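# Bridge the lavender case on two blocks, blue on top

## Task

Set the lavender case across the red and green blocks so that it spans them like a bridge and rests on each. Then place the blue block standing upright on top of the case. Finish with neither gripper touching the case or any of the three blocks.

## Robot and tools

Robot: two arms, left_arm and right_arm, each with a parallel two-finger gripper. Two head cameras, cam_head_left and cam_head_right (672x504 each), look at the table from a stand behind the arms.

Frames. Scene frame: origin at table-top height, midway between the two nominal bases. +x points out over the table, +z points up, and left_arm sits on the +y side. The arm names do not match image sides. Calibrated bases: left_arm at (+0.019, +0.308, 0) m, quat_wxyz (+1.000, 0, 0, +0.028); right_arm at (+0.015, -0.256, 0) m, quat_wxyz (+1.000, 0, 0, -0.002). Each arm reports its hand pose, velocities and Hand target in its own base frame, and its offsets run along that base's axes. Rotations turn about the Hand target's position. The gripper's fingers point along its +z and open and close along its y. end_effector_position is the spot between the pads, roughly 1 cm behind the tips. Printed poses can be off by a few cm, more at long reach.

execute_actions(actions, cameras). actions is a list of actions. Each action is a table of 1 to 15 rows, and each row is one control step of 1/30 s. A table shorter than 15 rows repeats its last row up to step 15. Every row holds 14 numbers in [-1, 1]: left_arm dx, dy, dz, rx, ry, rz, opening, then the same seven for right_arm. Always send all 14, even when one arm stays still. dx to rz are an offset from that arm's Hand target as it stood when the action began. Every row counts from that same start, not from the row before it. The next action starts from the new Hand target, so repeating an offset moves the arm further. Scale: 1.0 = 0.6 m of travel or 180 degrees. rx, ry, rz together form one rotation vector. A translation longer than 1.0 may be shortened along its direction. opening is absolute, not an offset: +1 is fully open (0.094 m) and -1 is closed. To keep an arm still, send six zeros and its current opening. A 0 in the opening slot is a real command to half-open. cameras: a list of names, ["all"], or [] for none. If left out, you get every camera for an empty actions list and none otherwise. An empty list also reports the scene state.

move(target, speed, blend, opening_speed, grip_force, blocking, cameras). target is one 14-number row, laid out as above, or a list of up to 15 such rows. Every row is an offset from the Hand targets at the start of the move, not from the previous row. Paths are straight lines and end together. The whole list shares a 10 s cap. speed is in m/s, from 0.002 to 2.9, default 0.25; turn rate is capped at twice that number in rad/s. Give one value, or one per target. blend is in metres, one value or one per target: it rounds corners, and 0 means a full stop at each row. opening_speed is in units per second on the -1..+1 scale, 0.2 or more. grip_force is newtons per finger pad, 10 to 50; it persists until changed. Below 50 the fingers close slowly. blocking=false returns after about 0.5 s while the motion continues. The result adds a 'move:' line giving the ending (done, off_target, moving, held, fault) and any limits (paced = pose clipped, held = steps withheld). Moves do not avoid obstacles or the other arm. Faster moves overshoot more and hit harder.

wait(seconds): 0 to 3600. Sends no new commands and lets any running move continue. stop(): brakes the current move. zoom_image(camera, region): a closer view of the newest image from cam_head_left or cam_head_right. region is [x0, y0, x1, y1] in pixels, at most 504 by 504. finished_scene(scene): ends the scene and takes the current scene number. Call it only once the bridge and the upright blue block are in place and both hands are clear. After it, make no further calls in that reply.

Results. Each arm reports end_effector_position (m), end_effector_quat_wxyz, Hand target, Joint positions (the last entry is the finger gap in m), Joint velocities ('within noise' when idle), joint torques, and grip_measured on the opening scale. grip_measured reads slightly wide when empty and narrower than the part under a firm squeeze. 'Tool commands' shows the current gripper commands. Action calls also list hand positions at some steps. MOTOR HOT and FAULT lines warn of overheating or a fault stop.

Behaviour and cautions. Orientation commands are clipped to within 40 degrees of the measured orientation at each step. Hands often settle a few cm short of their target, especially when carrying a load. Re-send the missing distance as an offset. An arm blocked by something keeps pushing until it is commanded back past its current position. Holding loads, keeping an arm stretched out or pushing against something heats its motor. At 90 °C the controller folds that arm away for good. Keep paths away from an arm's own base, or its elbow may whip round. Never let the grippers, wrists or camera cables meet each other. Never close one gripper on the other arm's fingers. Cable contact with objects counts as touching them. Approach and set things down slowly: avoid slams, hard presses, drops, letting go of moving parts, and anything falling or left off the table. Loose objects may occasionally be nudged by outside pushes. Open the gripper well above grip_measured to release, then lift clear.

Each tool is called after "Request:" as name(argument=value, ...) on one line, values as JSON.

## Session

Request:
execute_actions(actions=[])

Scene clock: 0.00 s.
left_arm: end_effector_position=(+0.4060, +0.0357, +0.1140) grip_measured=+1.000 end_effector_quat_wxyz=(+0.604, -0.106, +0.789, +0.036) | right_arm: end_effector_position=(+0.4115, -0.0149, +0.1221) grip_measured=+1.000 end_effector_quat_wxyz=(+0.607, +0.021, +0.794, -0.018)
Joint positions: left_arm=[0.006 1.554 0.391 0.888 -0.18 -0.126 0.094] | right_arm=[-0.026 1.531 0.41 0.856 0.029 0.005 0.094]
Joint velocities: within noise
Joint torques (N m): no reading
Heat: left arm: 39 °C; right arm: 37 °C.
Hand target: left_arm +0.4100, +0.0359, +0.1270; +0.619, -0.107, +0.777, +0.034 | right_arm +0.4135, -0.0150, +0.1285; +0.614, +0.021, +0.789, -0.018
Tool commands: left_gripper/opening=+1.0 right_gripper/opening=+1.0

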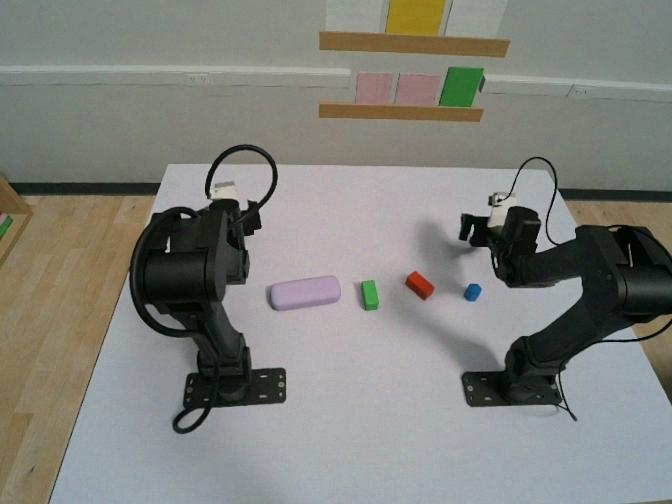

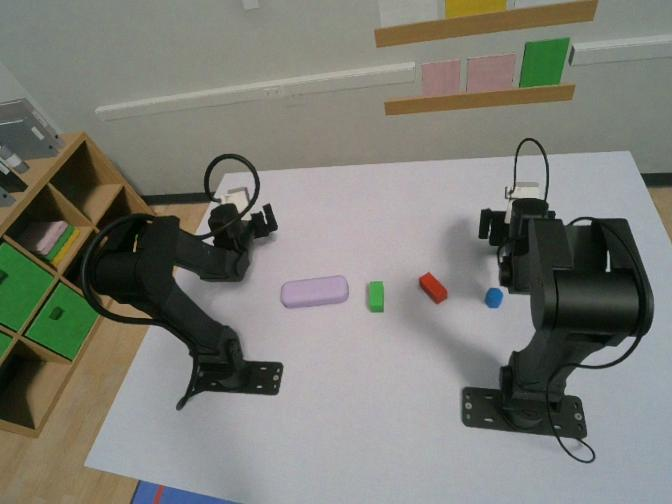

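Request:
zoom_image(camera="cam_head_left", region=[250, 230, 510, 425])

Request:
zoom_image(camera="cam_head_right", region=[260, 250, 520, 445])

Request:
zoom_image(camera="cam_head_left", region=[120, 140, 580, 440])

Request:
zoom_image(camera="cam_head_right", region=[120, 140, 600, 470])

Scaled by 1.938.

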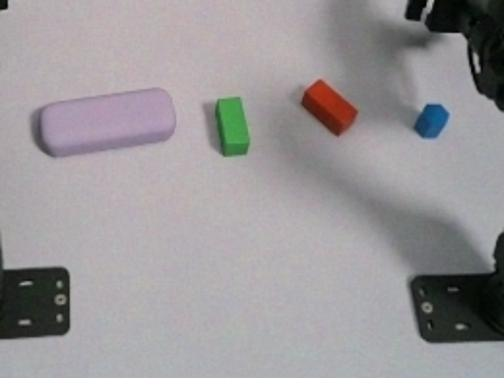

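Scaled by 1.938.

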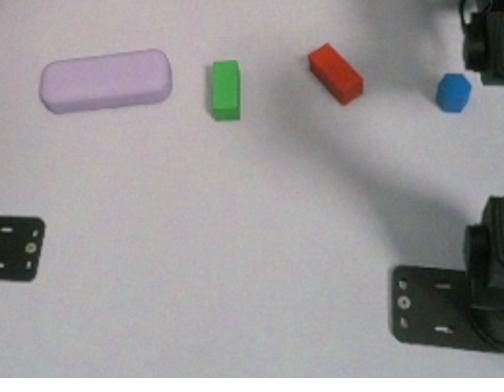

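Scaled by 1.096.

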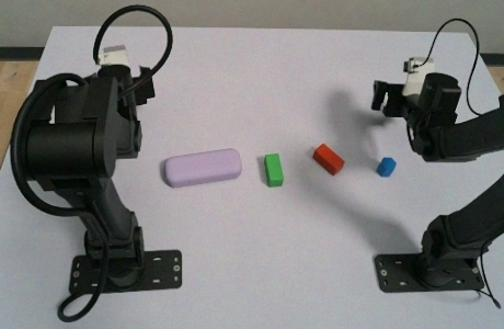

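Scaled by 1.050.

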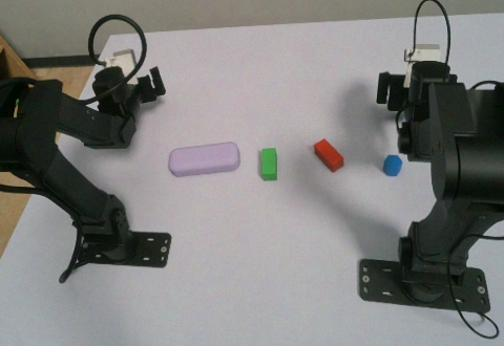

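Request:
zoom_image(camera="cam_head_left", region=[350, 262, 500, 322])

Request:
zoom_image(camera="cam_head_right", region=[360, 260, 510, 320])

Request:
zoom_image(camera="cam_head_left", region=[255, 262, 405, 322])

Scaled by 3.360.

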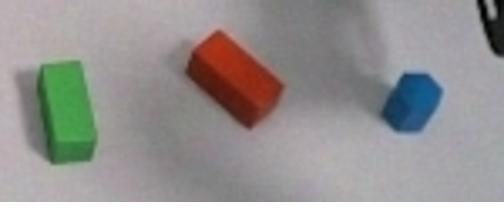

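Scaled by 3.360.

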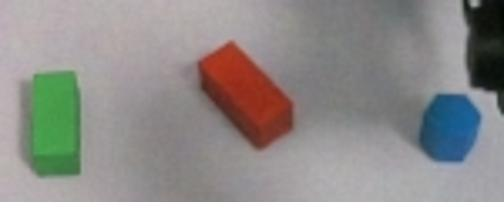

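Scaled by 3.360.

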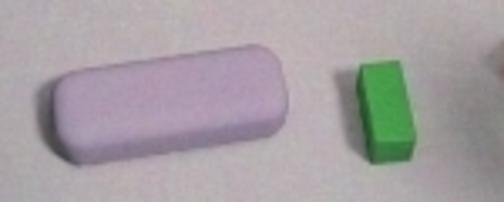

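Request:
zoom_image(camera="cam_head_left", region=[455, 275, 490, 310])

Request:
zoom_image(camera="cam_head_right", region=[475, 280, 510, 315])

Scaled by 14.400.

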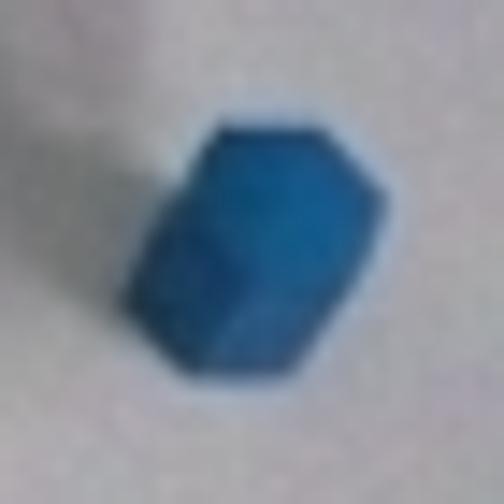

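Scaled by 14.400.

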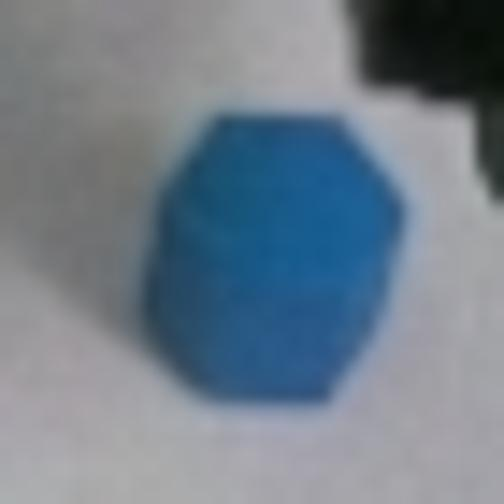

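Request:
move(target=[-0.3535,-0.3087,0.03,0.297,0.371,-0.459,1,-0.326,0.084,0.02,-0.098,0.415,0.156,1], speed=0.5, cameras=["all"])

Scene clock: 49.50 s.
left_arm: end_effector_position=(+0.1942, -0.1451, +0.1373) grip_measured=+1.000 end_effector_quat_wxyz=(-0.008, +0.661, +0.750, -0.002) | right_arm: end_effector_position=(+0.2192, +0.0358, +0.1352) grip_measured=+1.000 end_effector_quat_wxyz=(+0.006, -0.254, +0.967, +0.004)
Joint positions: left_arm=[-0.644 1.474 1.26 -1.373 0.003 0.802 0.094] | right_arm=[0.15 1.37 1.163 -1.352 -0.009 -0.363 0.094]
Joint torques (N m): left_arm=[-0.55 -5.52 8.28 0.14 0.04 0.06] | right_arm=[0.44 -3.3 7.09 -0.19 0.09 -0.05]
Heat: left arm: 40 °C; right arm: 38 °C.
Hand target: left_arm +0.1978, -0.1493, +0.1450; +0.001, +0.667, +0.745, +0.000 | right_arm +0.2180, +0.0354, +0.1406; -0.001, -0.259, +0.966, +0.000
Off the commanded pose: left_arm 0.010 m, 1 deg | right_arm 0.005 m, 1 deg.
move: done

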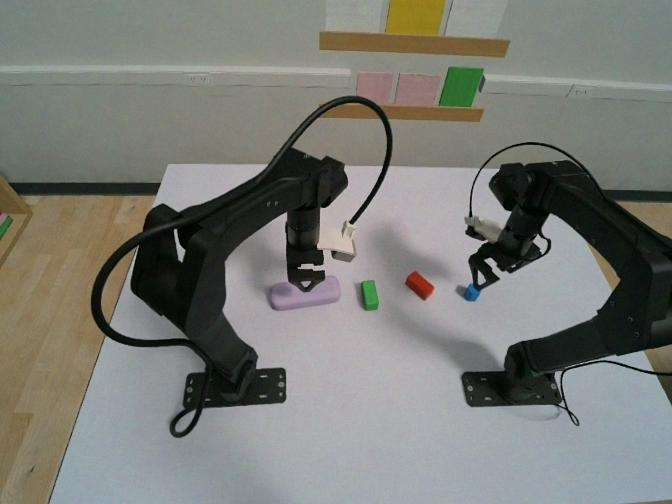

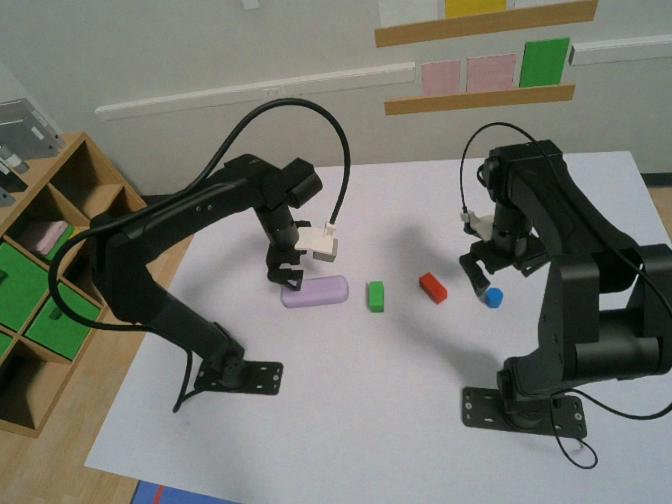

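Request:
zoom_image(camera="cam_head_left", region=[260, 220, 380, 320])

Request:
zoom_image(camera="cam_head_left", region=[430, 220, 550, 320])

Request:
zoom_image(camera="cam_head_right", region=[440, 220, 560, 320])

Scaled by 4.200.

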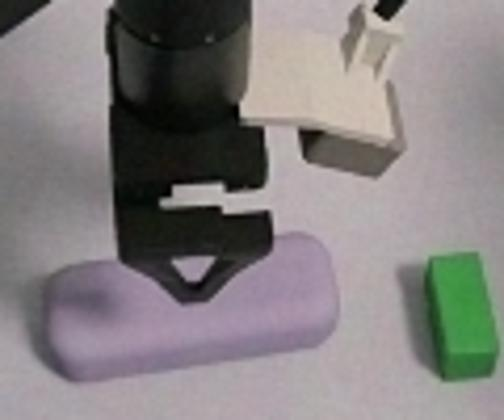

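Scaled by 4.200.

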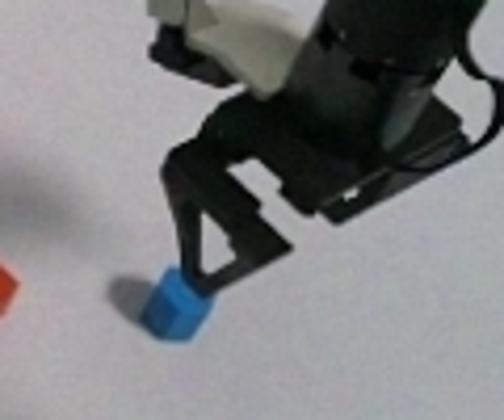

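Scaled by 4.200.

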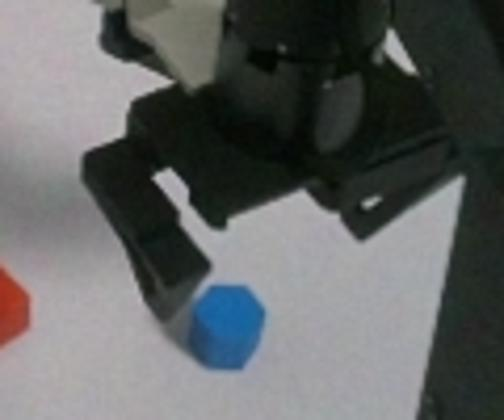

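Request:
move(target=[0.006,0,-0.135,0,0,0,1,0,0.01,-0.143,0,0,0,1], cameras=["all"])

Request:
zoom_image(camera="cam_head_left", region=[430, 220, 550, 320])

Request:
zoom_image(camera="cam_head_right", region=[440, 220, 560, 320])

Request:
zoom_image(camera="cam_head_left", region=[260, 220, 380, 320])

Scene clock: 71.70 s.
left_arm: end_effector_position=(+0.1991, -0.1484, +0.0670) grip_measured=+1.000 end_effector_quat_wxyz=(-0.002, +0.663, +0.748, -0.001) | right_arm: end_effector_position=(+0.2220, +0.0423, +0.0595) grip_measured=+1.000 end_effector_quat_wxyz=(+0.010, -0.260, +0.965, +0.004)
Joint positions: left_arm=[-0.644 1.517 1.017 -1.075 0.001 0.806 0.094] | right_arm=[0.177 1.415 0.896 -1.033 -0.009 -0.35 0.094]
Joint torques (N m): left_arm=[0.16 -5.59 4.83 0.44 0.02 0.11] | right_arm=[0.36 -3.64 3.78 0.21 0.1 0.06]
Heat: left arm: 40 °C; right arm: 37 °C.
Hand target: left_arm +0.2014, -0.1493, +0.0640; +0.001, +0.667, +0.746, +0.000 | right_arm +0.2179, +0.0414, +0.0548; -0.001, -0.259, +0.966, +0.000
Off the commanded pose: left_arm 0.004 m, 1 deg | right_arm 0.006 m, 1 deg.
move: done

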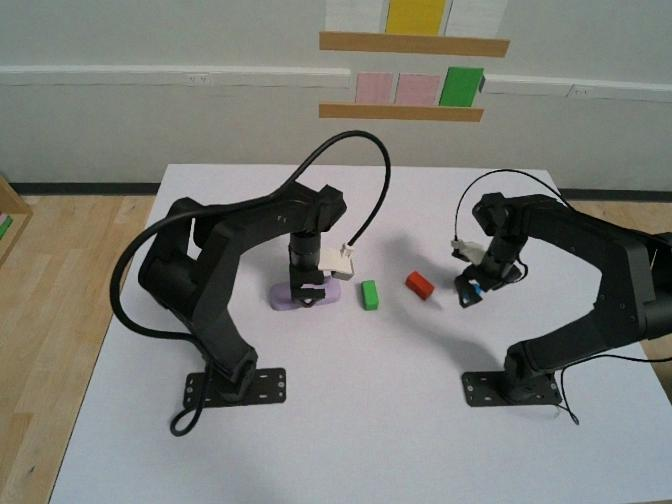

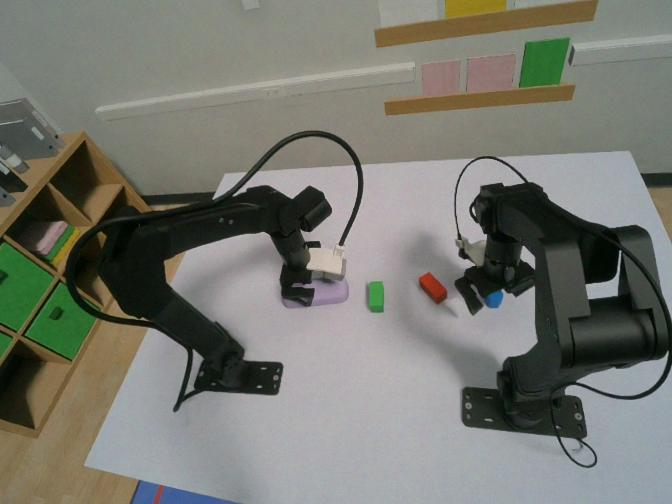

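Scaled by 4.200.

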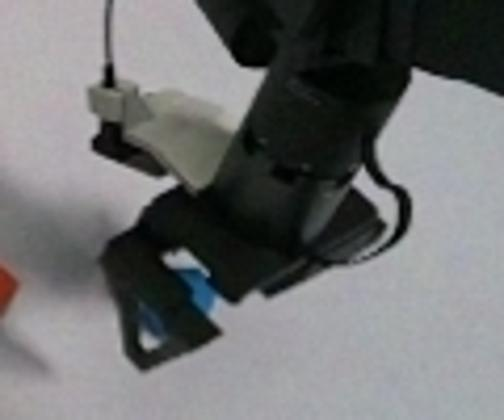

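Scaled by 4.200.

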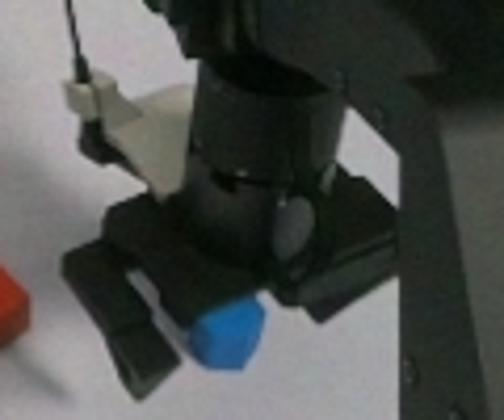

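Scaled by 4.200.

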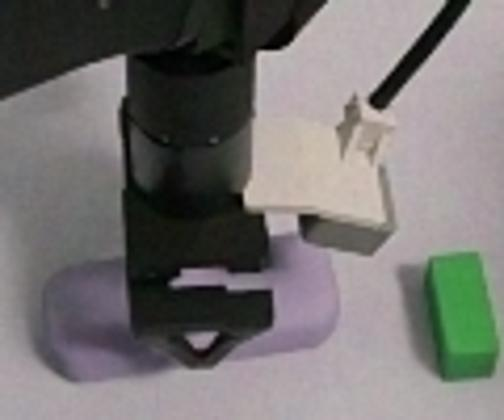

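Request:
move(target=[0.014,0.002,-0.065,0,0,0,1,0.05,0.007,0,0,0,0,1], speed=0.15, cameras=["all"])

Request:
zoom_image(camera="cam_head_left", region=[430, 220, 550, 320])

Request:
zoom_image(camera="cam_head_right", region=[440, 220, 560, 320])

Request:
zoom_image(camera="cam_head_left", region=[260, 220, 380, 320])

Scene clock: 87.23 s.
left_arm: end_effector_position=(+0.2073, -0.1479, +0.0279) grip_measured=+1.000 end_effector_quat_wxyz=(-0.002, +0.665, +0.747, +0.000) | right_arm: end_effector_position=(+0.2409, +0.0456, +0.0507) grip_measured=+1.000 end_effector_quat_wxyz=(-0.006, -0.260, +0.966, +0.005)
Joint positions: left_arm=[-0.624 1.595 0.929 -0.91 -0.001 0.83 0.094] | right_arm=[0.177 1.532 0.964 -1.016 -0.009 -0.35 0.094]
Joint torques (N m): left_arm=[0.51 -6.05 4.45 0.4 0.03 0.09] | right_arm=[0.08 -4.42 6.74 0.06 0.09 0.05]
Heat: left arm: 39 °C; right arm: 36 °C.
Hand target: left_arm +0.2099, -0.1481, +0.0250; +0.001, +0.666, +0.746, +0.000 | right_arm +0.2479, +0.0456, +0.0547; -0.001, -0.259, +0.966, +0.000
Off the commanded pose: left_arm 0.004 m, 0 deg | right_arm 0.008 m, 1 deg.
move: done

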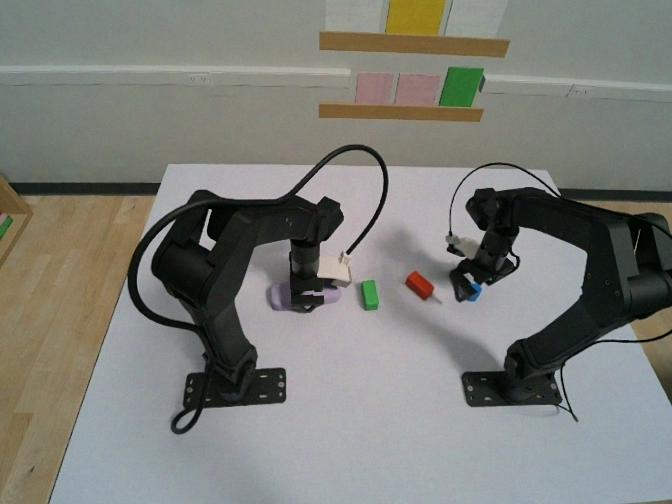

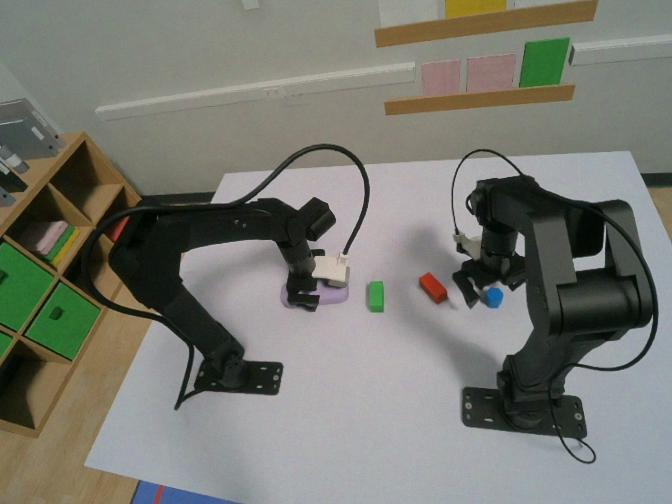

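Scaled by 4.200.

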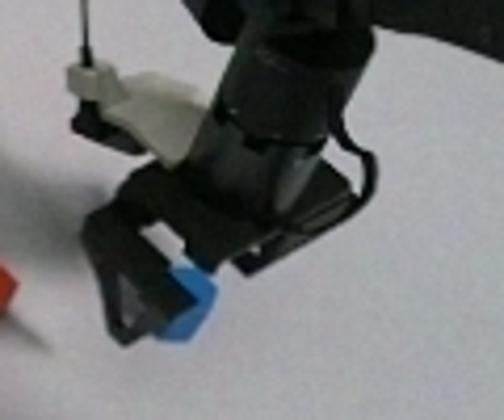

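Scaled by 4.200.

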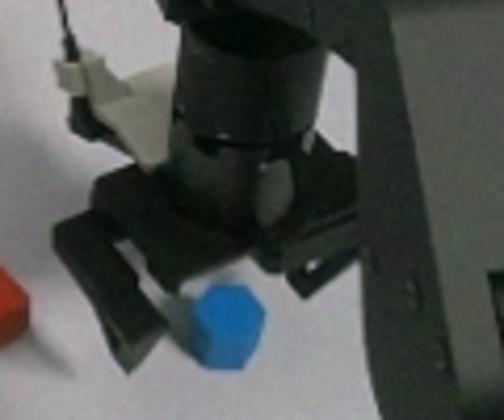

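Scaled by 4.200.

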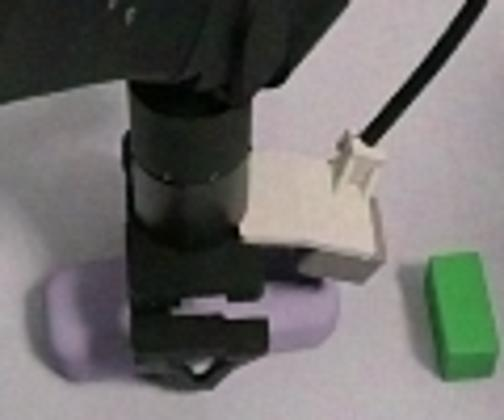

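Request:
move(target=[0,0,0,0,0,0,-0.1,0.01,-0.005,-0.052,0,0,0,1], speed=0.1, opening_speed=1, grip_force=30, cameras=["all"])

Request:
zoom_image(camera="cam_head_left", region=[430, 220, 550, 320])

Request:
zoom_image(camera="cam_head_right", region=[440, 220, 560, 320])

Request:
zoom_image(camera="cam_head_left", region=[260, 220, 380, 320])

Scene clock: 96.93 s.
left_arm: end_effector_position=(+0.2079, -0.1481, +0.0279) grip_measured=+0.347 end_effector_quat_wxyz=(-0.001, +0.665, +0.747, +0.000) | right_arm: end_effector_position=(+0.2580, +0.0464, +0.0287) grip_measured=+1.000 end_effector_quat_wxyz=(+0.010, -0.258, +0.966, +0.003)
Joint positions: left_arm=[-0.624 1.595 0.929 -0.908 -0.001 0.83 0.063] | right_arm=[0.168 1.598 0.936 -0.889 -0.009 -0.353 0.094]
Joint torques (N m): left_arm=[0.58 -5.93 4.4 0.43 0.05 0.09] | right_arm=[-0.4 -4.83 3.7 0.15 0.08 -0.11]
Heat: left arm: 39 °C; right arm: 37 °C.
Hand target: left_arm +0.2099, -0.1481, +0.0250; +0.001, +0.667, +0.746, +0.000 | right_arm +0.2538, +0.0426, +0.0236; -0.001, -0.259, +0.966, +0.000
Off the commanded pose: left_arm 0.004 m, 0 deg | right_arm 0.008 m, 1 deg.
grip_force (N): 30, 30
move: done

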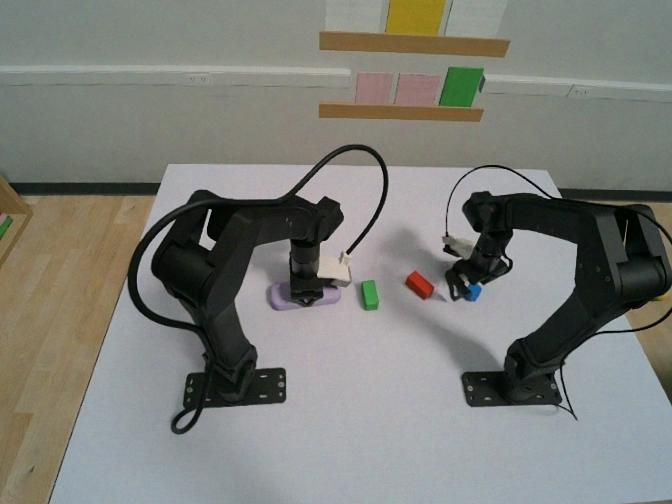

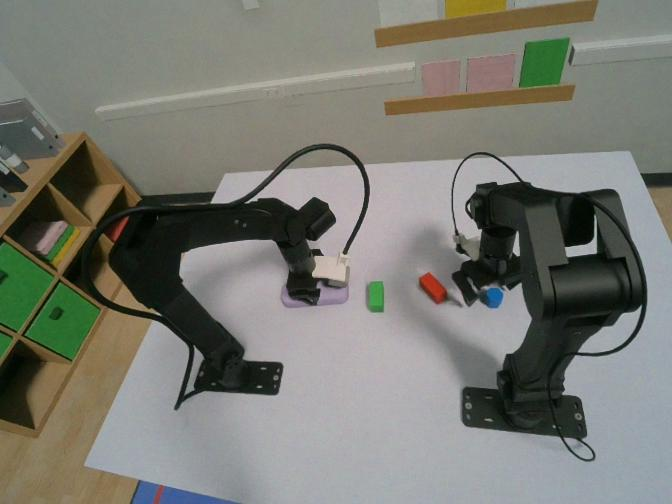

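Scaled by 4.200.

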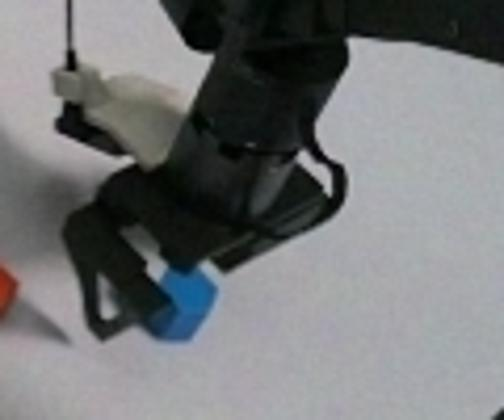

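Scaled by 4.200.

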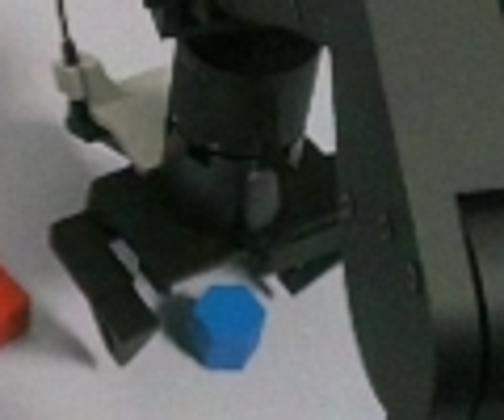

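Scaled by 4.200.

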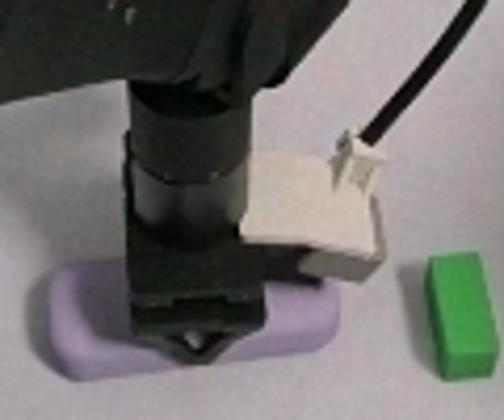

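Request:
move(target=[[0,0,0.15,0,0,0,-0.1,-0.0133,-0.0133,-0.01,0,0,0,1],[0,0,0.15,0,0,0,-0.1,-0.0133,-0.0133,-0.01,0,0,0,-0.6],[-0.0165,-0.345,0.14,0,0,0,-0.1,-0.0133,-0.11,0.17,0,0,0,-0.6]], speed=0.2, opening_speed=1.5, cameras=["all"])

Request:
zoom_image(camera="cam_head_left", region=[300, 200, 510, 340])

Request:
zoom_image(camera="cam_head_right", region=[300, 200, 510, 340])

Scene clock: 113.57 s.
left_arm: end_effector_position=(+0.1980, -0.3489, +0.1014) grip_measured=+0.347 end_effector_quat_wxyz=(-0.009, +0.669, +0.743, +0.004) | right_arm: end_effector_position=(+0.2470, -0.0211, +0.1147) grip_measured=-0.359 end_effector_quat_wxyz=(-0.005, -0.257, +0.967, +0.004)
Joint positions: left_arm=[-1.058 2.104 1.887 -1.374 -0.002 0.407 0.063] | right_arm=[-0.093 1.493 1.187 -1.277 -0.005 -0.612 0.03]
Joint torques (N m): left_arm=[-0.29 -11.97 8.5 0.11 0.06 -0.14] | right_arm=[-0.51 -6.3 7.02 -0.23 0.05 -0.09]
Heat: left arm: 39 °C; right arm: 36 °C.
Hand target: left_arm +0.2000, -0.3551, +0.1090; +0.001, +0.666, +0.746, +0.000 | right_arm +0.2458, -0.0235, +0.1255; -0.001, -0.259, +0.966, +0.000
Off the commanded pose: left_arm 0.010 m, 1 deg | right_arm 0.011 m, 1 deg.
grip_force (N): 30, 30
move: off_target (right_arm)

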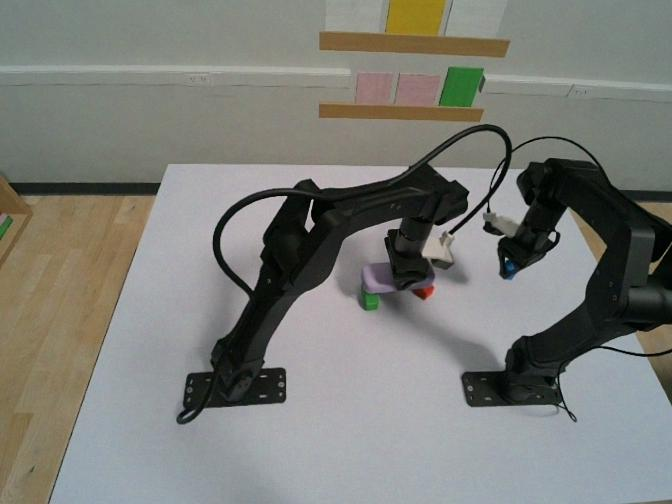

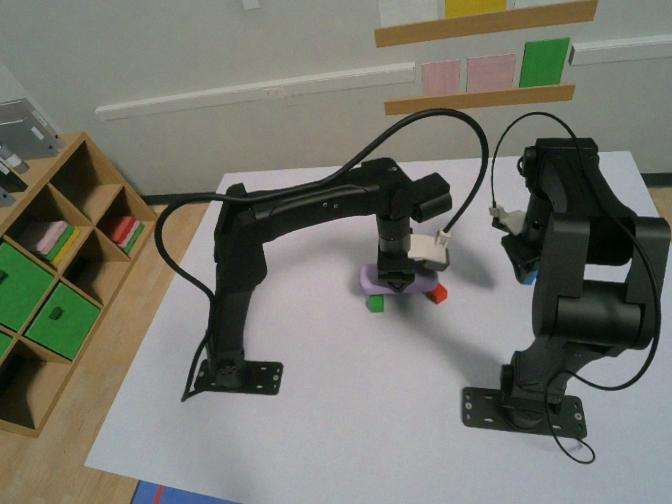

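Scaled by 2.400.

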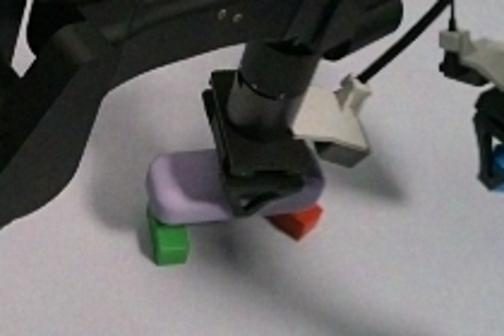

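Scaled by 2.400.

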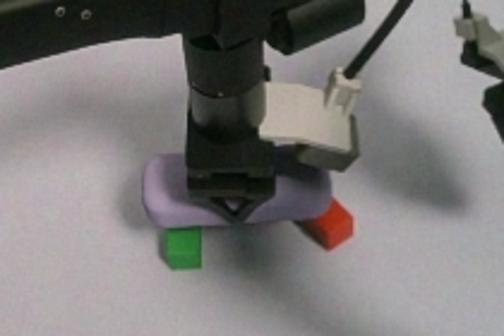

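Request:
move(target=[[0.012,-0.01,-0.06,0,0,0,-0.1,0,0,0,0,0,0,-0.6],[0.012,-0.01,-0.08,0,0,0,-0.1,0,0,0,0,0,0,-0.6]], speed=[0.15,0.05], cameras=["all"])

Request:
zoom_image(camera="cam_head_left", region=[340, 240, 460, 320])

Request:
zoom_image(camera="cam_head_right", region=[340, 240, 460, 320])

Scene clock: 120.60 s.
left_arm: end_effector_position=(+0.2035, -0.3587, +0.0631) grip_measured=+0.345 end_effector_quat_wxyz=(-0.006, +0.669, +0.743, +0.003) | right_arm: end_effector_position=(+0.2470, -0.0211, +0.1147) grip_measured=-0.359 end_effector_quat_wxyz=(-0.005, -0.257, +0.967, +0.004)
Joint positions: left_arm=[-1.058 2.152 1.81 -1.242 -0.002 0.407 0.063] | right_arm=[-0.093 1.493 1.187 -1.277 -0.005 -0.612 0.03]
Joint torques (N m): left_arm=[0.46 -12.45 4.93 0.45 0.06 -0.04] | right_arm=[-0.44 -6.23 6.87 -0.22 0.05 -0.12]
Heat: left arm: 40 °C; right arm: 36 °C.
Hand target: left_arm +0.2072, -0.3611, +0.0610; +0.001, +0.666, +0.746, +0.000 | right_arm +0.2459, -0.0235, +0.1255; -0.001, -0.259, +0.966, +0.000
Off the commanded pose: left_arm 0.005 m, 1 deg | right_arm 0.011 m, 1 deg.
grip_force (N): 30, 30
move: done

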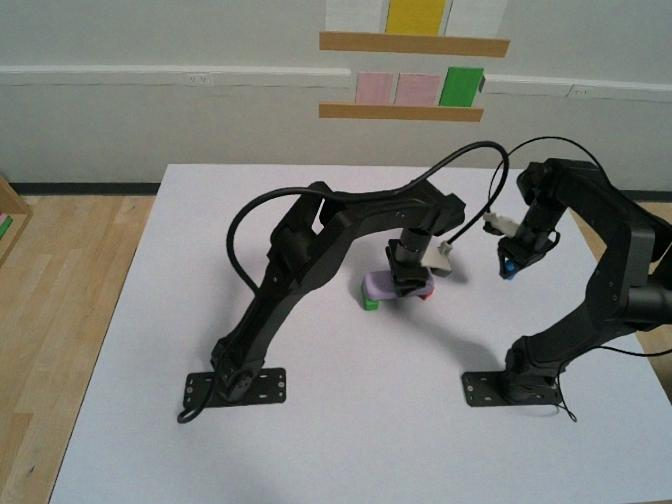

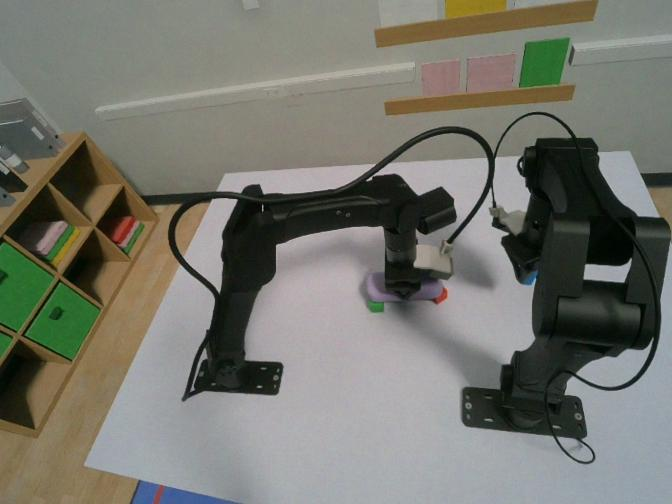

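Scaled by 4.200.

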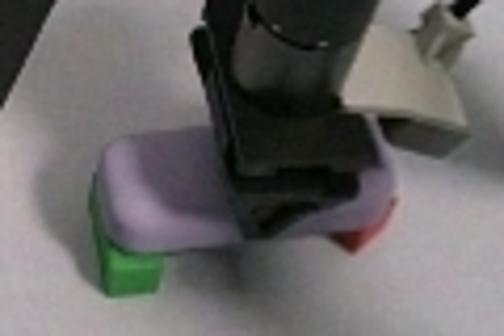

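Scaled by 4.200.

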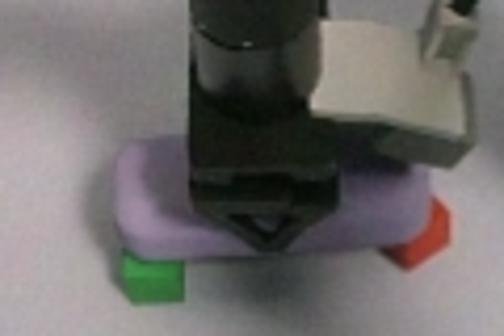

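Request:
move(target=[0,-0.003,-0.02,0,0,0,-0.1,0,0,0,0,0,0,-0.6], speed=0.04, cameras=["all"])

Request:
zoom_image(camera="cam_head_right", region=[340, 240, 460, 320])

Scene clock: 123.57 s.
left_arm: end_effector_position=(+0.2036, -0.3587, +0.0617) grip_measured=+0.345 end_effector_quat_wxyz=(-0.005, +0.669, +0.743, +0.003) | right_arm: end_effector_position=(+0.2470, -0.0211, +0.1147) grip_measured=-0.359 end_effector_quat_wxyz=(-0.005, -0.257, +0.967, +0.004)
Joint positions: left_arm=[-1.058 2.152 1.804 -1.235 -0.003 0.407 0.063] | right_arm=[-0.093 1.493 1.187 -1.277 -0.005 -0.612 0.03]
Joint torques (N m): left_arm=[0.31 -11.49 3.33 0.71 0.06 -0.04] | right_arm=[-0.43 -6.31 7.04 -0.21 0.05 -0.12]
Heat: left arm: 39 °C; right arm: 36 °C.
Hand target: left_arm +0.2072, -0.3629, +0.0489; +0.000, +0.666, +0.746, +0.000 | right_arm +0.2459, -0.0235, +0.1255; -0.001, -0.259, +0.966, +0.000
Off the commanded pose: left_arm 0.014 m, 1 deg | right_arm 0.011 m, 1 deg.
grip_force (N): 30, 30
move: off_target (left_arm)

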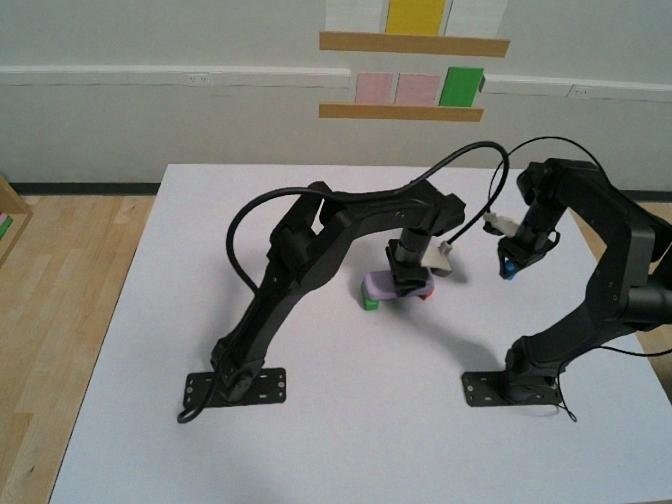

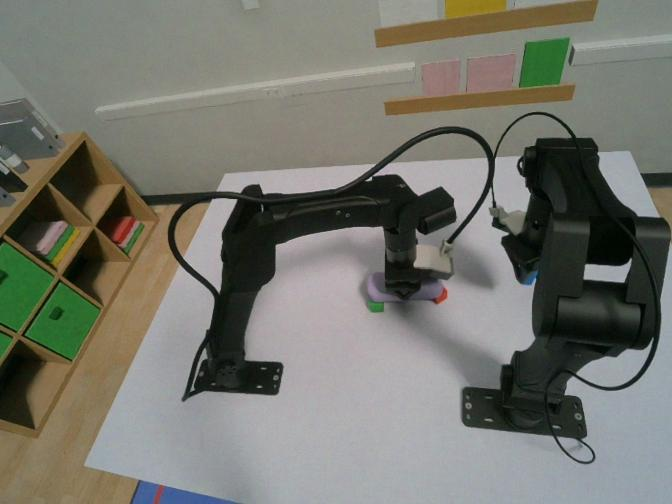

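Scaled by 4.200.

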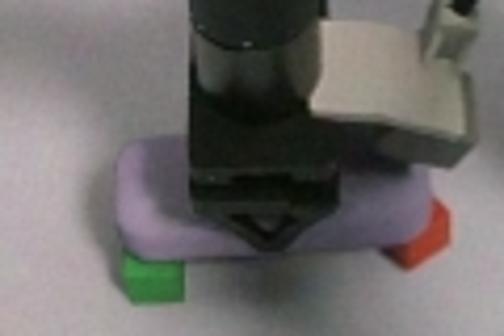

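Request:
move(target=[[-0.006,0.007,0.018,0,0,0,-0.1,0,0,0,0,0,0,-0.6],[-0.006,0.007,0.018,0,0,0,0.9,0,0,0,0,0,0,-0.6],[-0.006,0.007,0.2,0,0,0,0.9,0,0,0,0,0,0,-0.6],[0.0,0.4,0.23,0,0,0,0.9,0,0.05,0.06,0,0,0,-0.6]], speed=[0.1,0.1,0.15,0.35], blend=[0,0,0.02,0], opening_speed=2, cameras=["all"])

Request:
zoom_image(camera="cam_head_left", region=[330, 220, 530, 340])

Request:
zoom_image(camera="cam_head_right", region=[340, 220, 560, 340])

Scene clock: 131.77 s.
left_arm: end_effector_position=(+0.2127, -0.1248, +0.1821) grip_measured=+0.898 end_effector_quat_wxyz=(-0.005, +0.664, +0.747, +0.006) | right_arm: end_effector_position=(+0.2482, +0.0059, +0.1514) grip_measured=-0.359 end_effector_quat_wxyz=(-0.004, -0.260, +0.966, +0.003)
Joint positions: left_arm=[-0.545 1.501 1.463 -1.54 -0.014 0.908 0.089] | right_arm=[0.016 1.493 1.332 -1.42 -0.005 -0.51 0.03]
Joint torques (N m): left_arm=[0.54 -8.46 4.82 0.13 0.12 0.07] | right_arm=[0.51 -5.96 6.89 -0.22 0.09 0.08]
Heat: left arm: 39 °C; right arm: 36 °C.
Hand target: left_arm +0.2072, -0.1229, +0.1869; +0.001, +0.667, +0.745, +0.000 | right_arm +0.2459, +0.0067, +0.1615; -0.001, -0.259, +0.966, +0.000
Off the commanded pose: left_arm 0.008 m, 1 deg | right_arm 0.010 m, 1 deg.
grip_force (N): 30, 30
move: done

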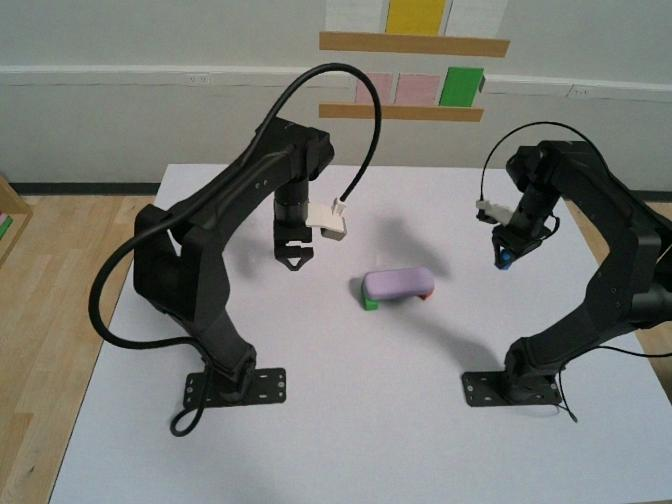

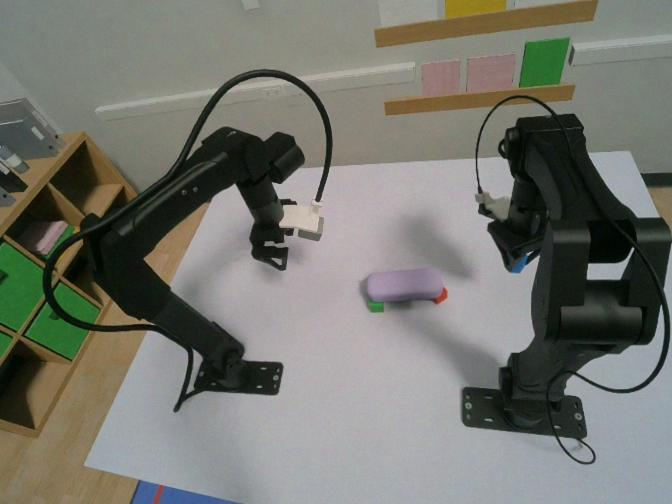

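Scaled by 2.520.

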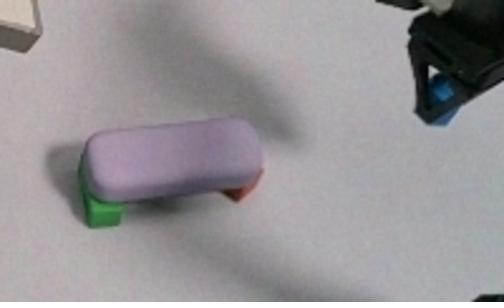

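Scaled by 2.291.

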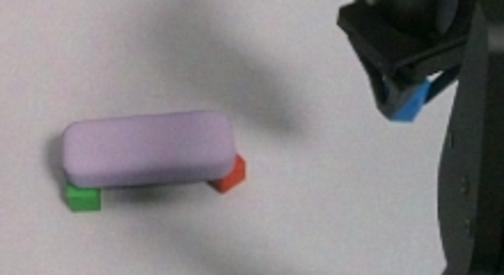

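Request:
move(target=[0,0,0,0,0,0,0.9,-0.0033,0.357,-0.01,0,0,0,-0.6], speed=0.3, cameras=["all"])

Request:
zoom_image(camera="cam_head_left", region=[340, 200, 490, 320])

Request:
zoom_image(camera="cam_head_right", region=[340, 200, 490, 320])

Scene clock: 137.90 s.
left_arm: end_effector_position=(+0.2126, -0.1248, +0.1821) grip_measured=+0.898 end_effector_quat_wxyz=(-0.005, +0.665, +0.747, +0.006) | right_arm: end_effector_position=(+0.2453, +0.2214, +0.1522) grip_measured=-0.359 end_effector_quat_wxyz=(+0.005, -0.260, +0.965, +0.009)
Joint positions: left_arm=[-0.545 1.501 1.463 -1.541 -0.014 0.909 0.089] | right_arm=[0.725 1.783 1.646 -1.418 -0.012 0.198 0.03]
Joint torques (N m): left_arm=[0.5 -8.38 4.9 0.16 0.17 0.11] | right_arm=[0.58 -6.76 7.08 -0.17 0.07 0.07]
Heat: left arm: 39 °C; right arm: 36 °C.
Hand target: left_arm +0.2071, -0.1229, +0.1869; +0.001, +0.666, +0.746, -0.001 | right_arm +0.2439, +0.2208, +0.1555; -0.001, -0.259, +0.966, +0.000
Off the commanded pose: left_arm 0.007 m, 1 deg | right_arm 0.004 m, 1 deg.
grip_force (N): 30, 30
move: done

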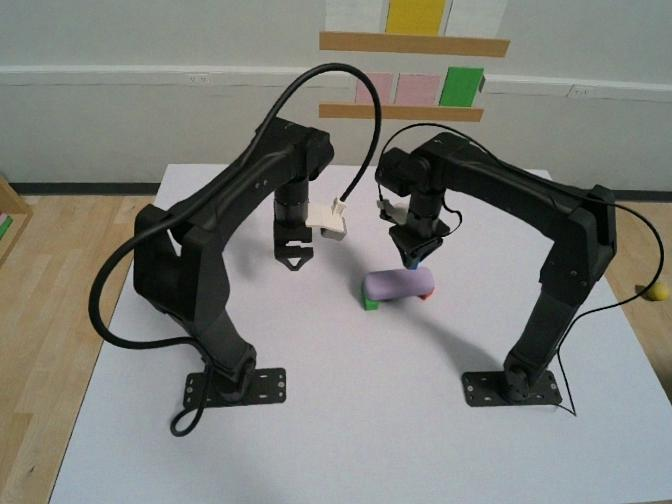

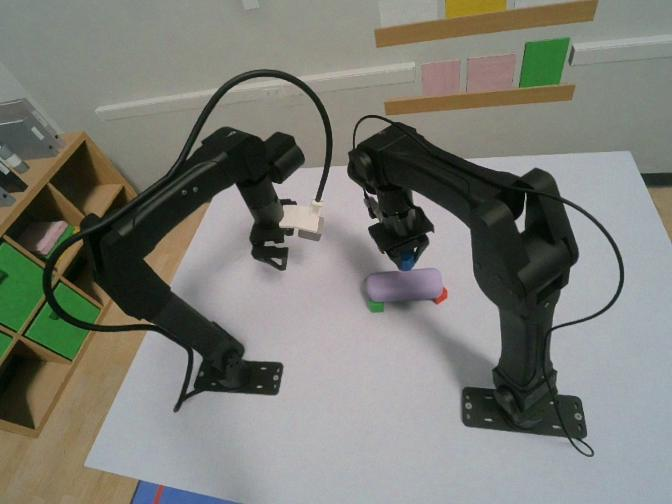

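Scaled by 3.360.

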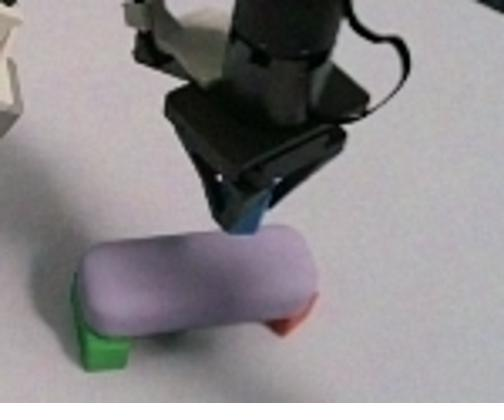

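Scaled by 3.360.

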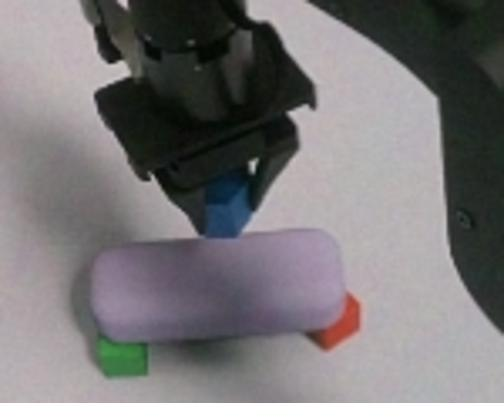

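Request:
move(target=[0,0,0,0,0,0,0.9,-0.006,0.015,-0.06,0,0,0,-0.6], speed=0.15, cameras=["all"])

Request:
zoom_image(camera="cam_head_left", region=[340, 200, 490, 320])

Request:
zoom_image(camera="cam_head_right", region=[340, 200, 490, 320])

Scene clock: 145.17 s.
left_arm: end_effector_position=(+0.2126, -0.1248, +0.1821) grip_measured=+0.898 end_effector_quat_wxyz=(-0.005, +0.665, +0.747, +0.006) | right_arm: end_effector_position=(+0.2423, +0.2320, +0.1249) grip_measured=-0.359 end_effector_quat_wxyz=(+0.006, -0.261, +0.965, +0.009)
Joint positions: left_arm=[-0.545 1.501 1.463 -1.541 -0.014 0.909 0.089] | right_arm=[0.755 1.795 1.552 -1.31 -0.011 0.226 0.03]
Joint torques (N m): left_arm=[0.54 -8.34 4.81 0.15 0.16 0.1] | right_arm=[0.44 -6.98 4 0.12 0.07 0.08]
Heat: left arm: 38 °C; right arm: 36 °C.
Hand target: left_arm +0.2071, -0.1229, +0.1869; +0.001, +0.666, +0.746, -0.001 | right_arm +0.2403, +0.2297, +0.1195; -0.001, -0.259, +0.966, +0.000
Off the commanded pose: left_arm 0.008 m, 1 deg | right_arm 0.006 m, 1 deg.
grip_force (N): 30, 30
move: done

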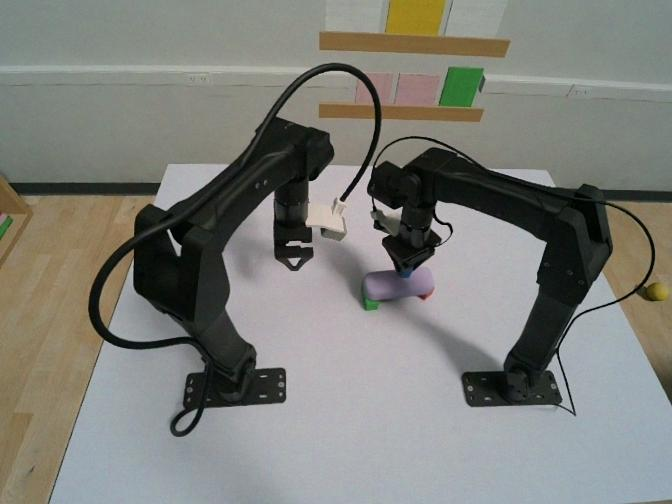

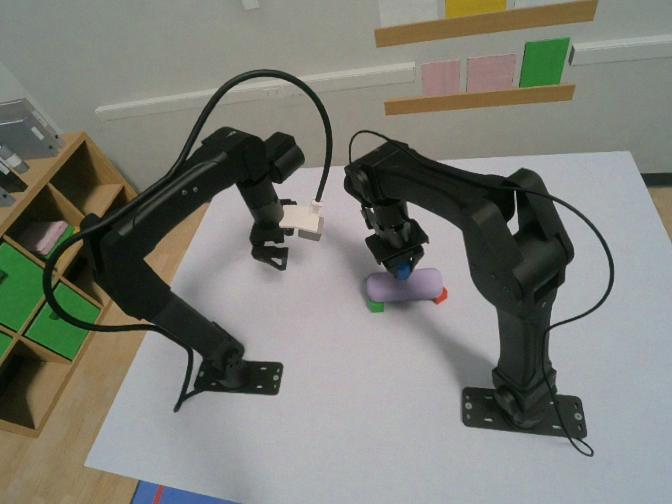

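Scaled by 3.360.

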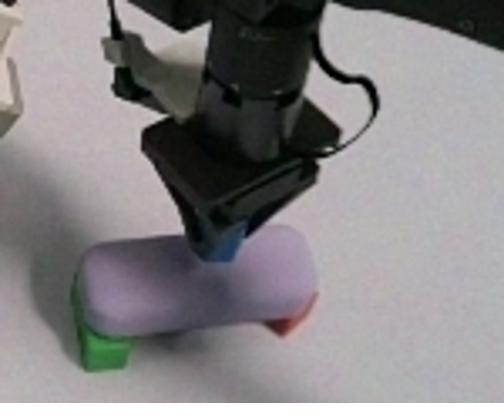

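Scaled by 3.360.

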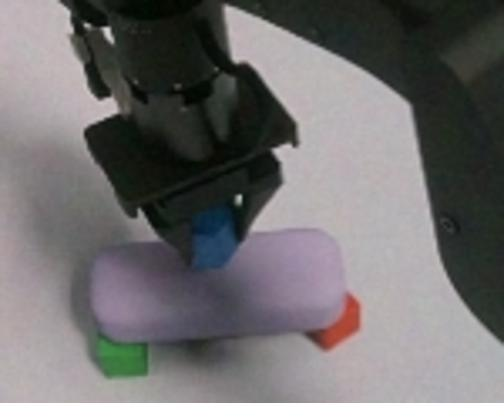

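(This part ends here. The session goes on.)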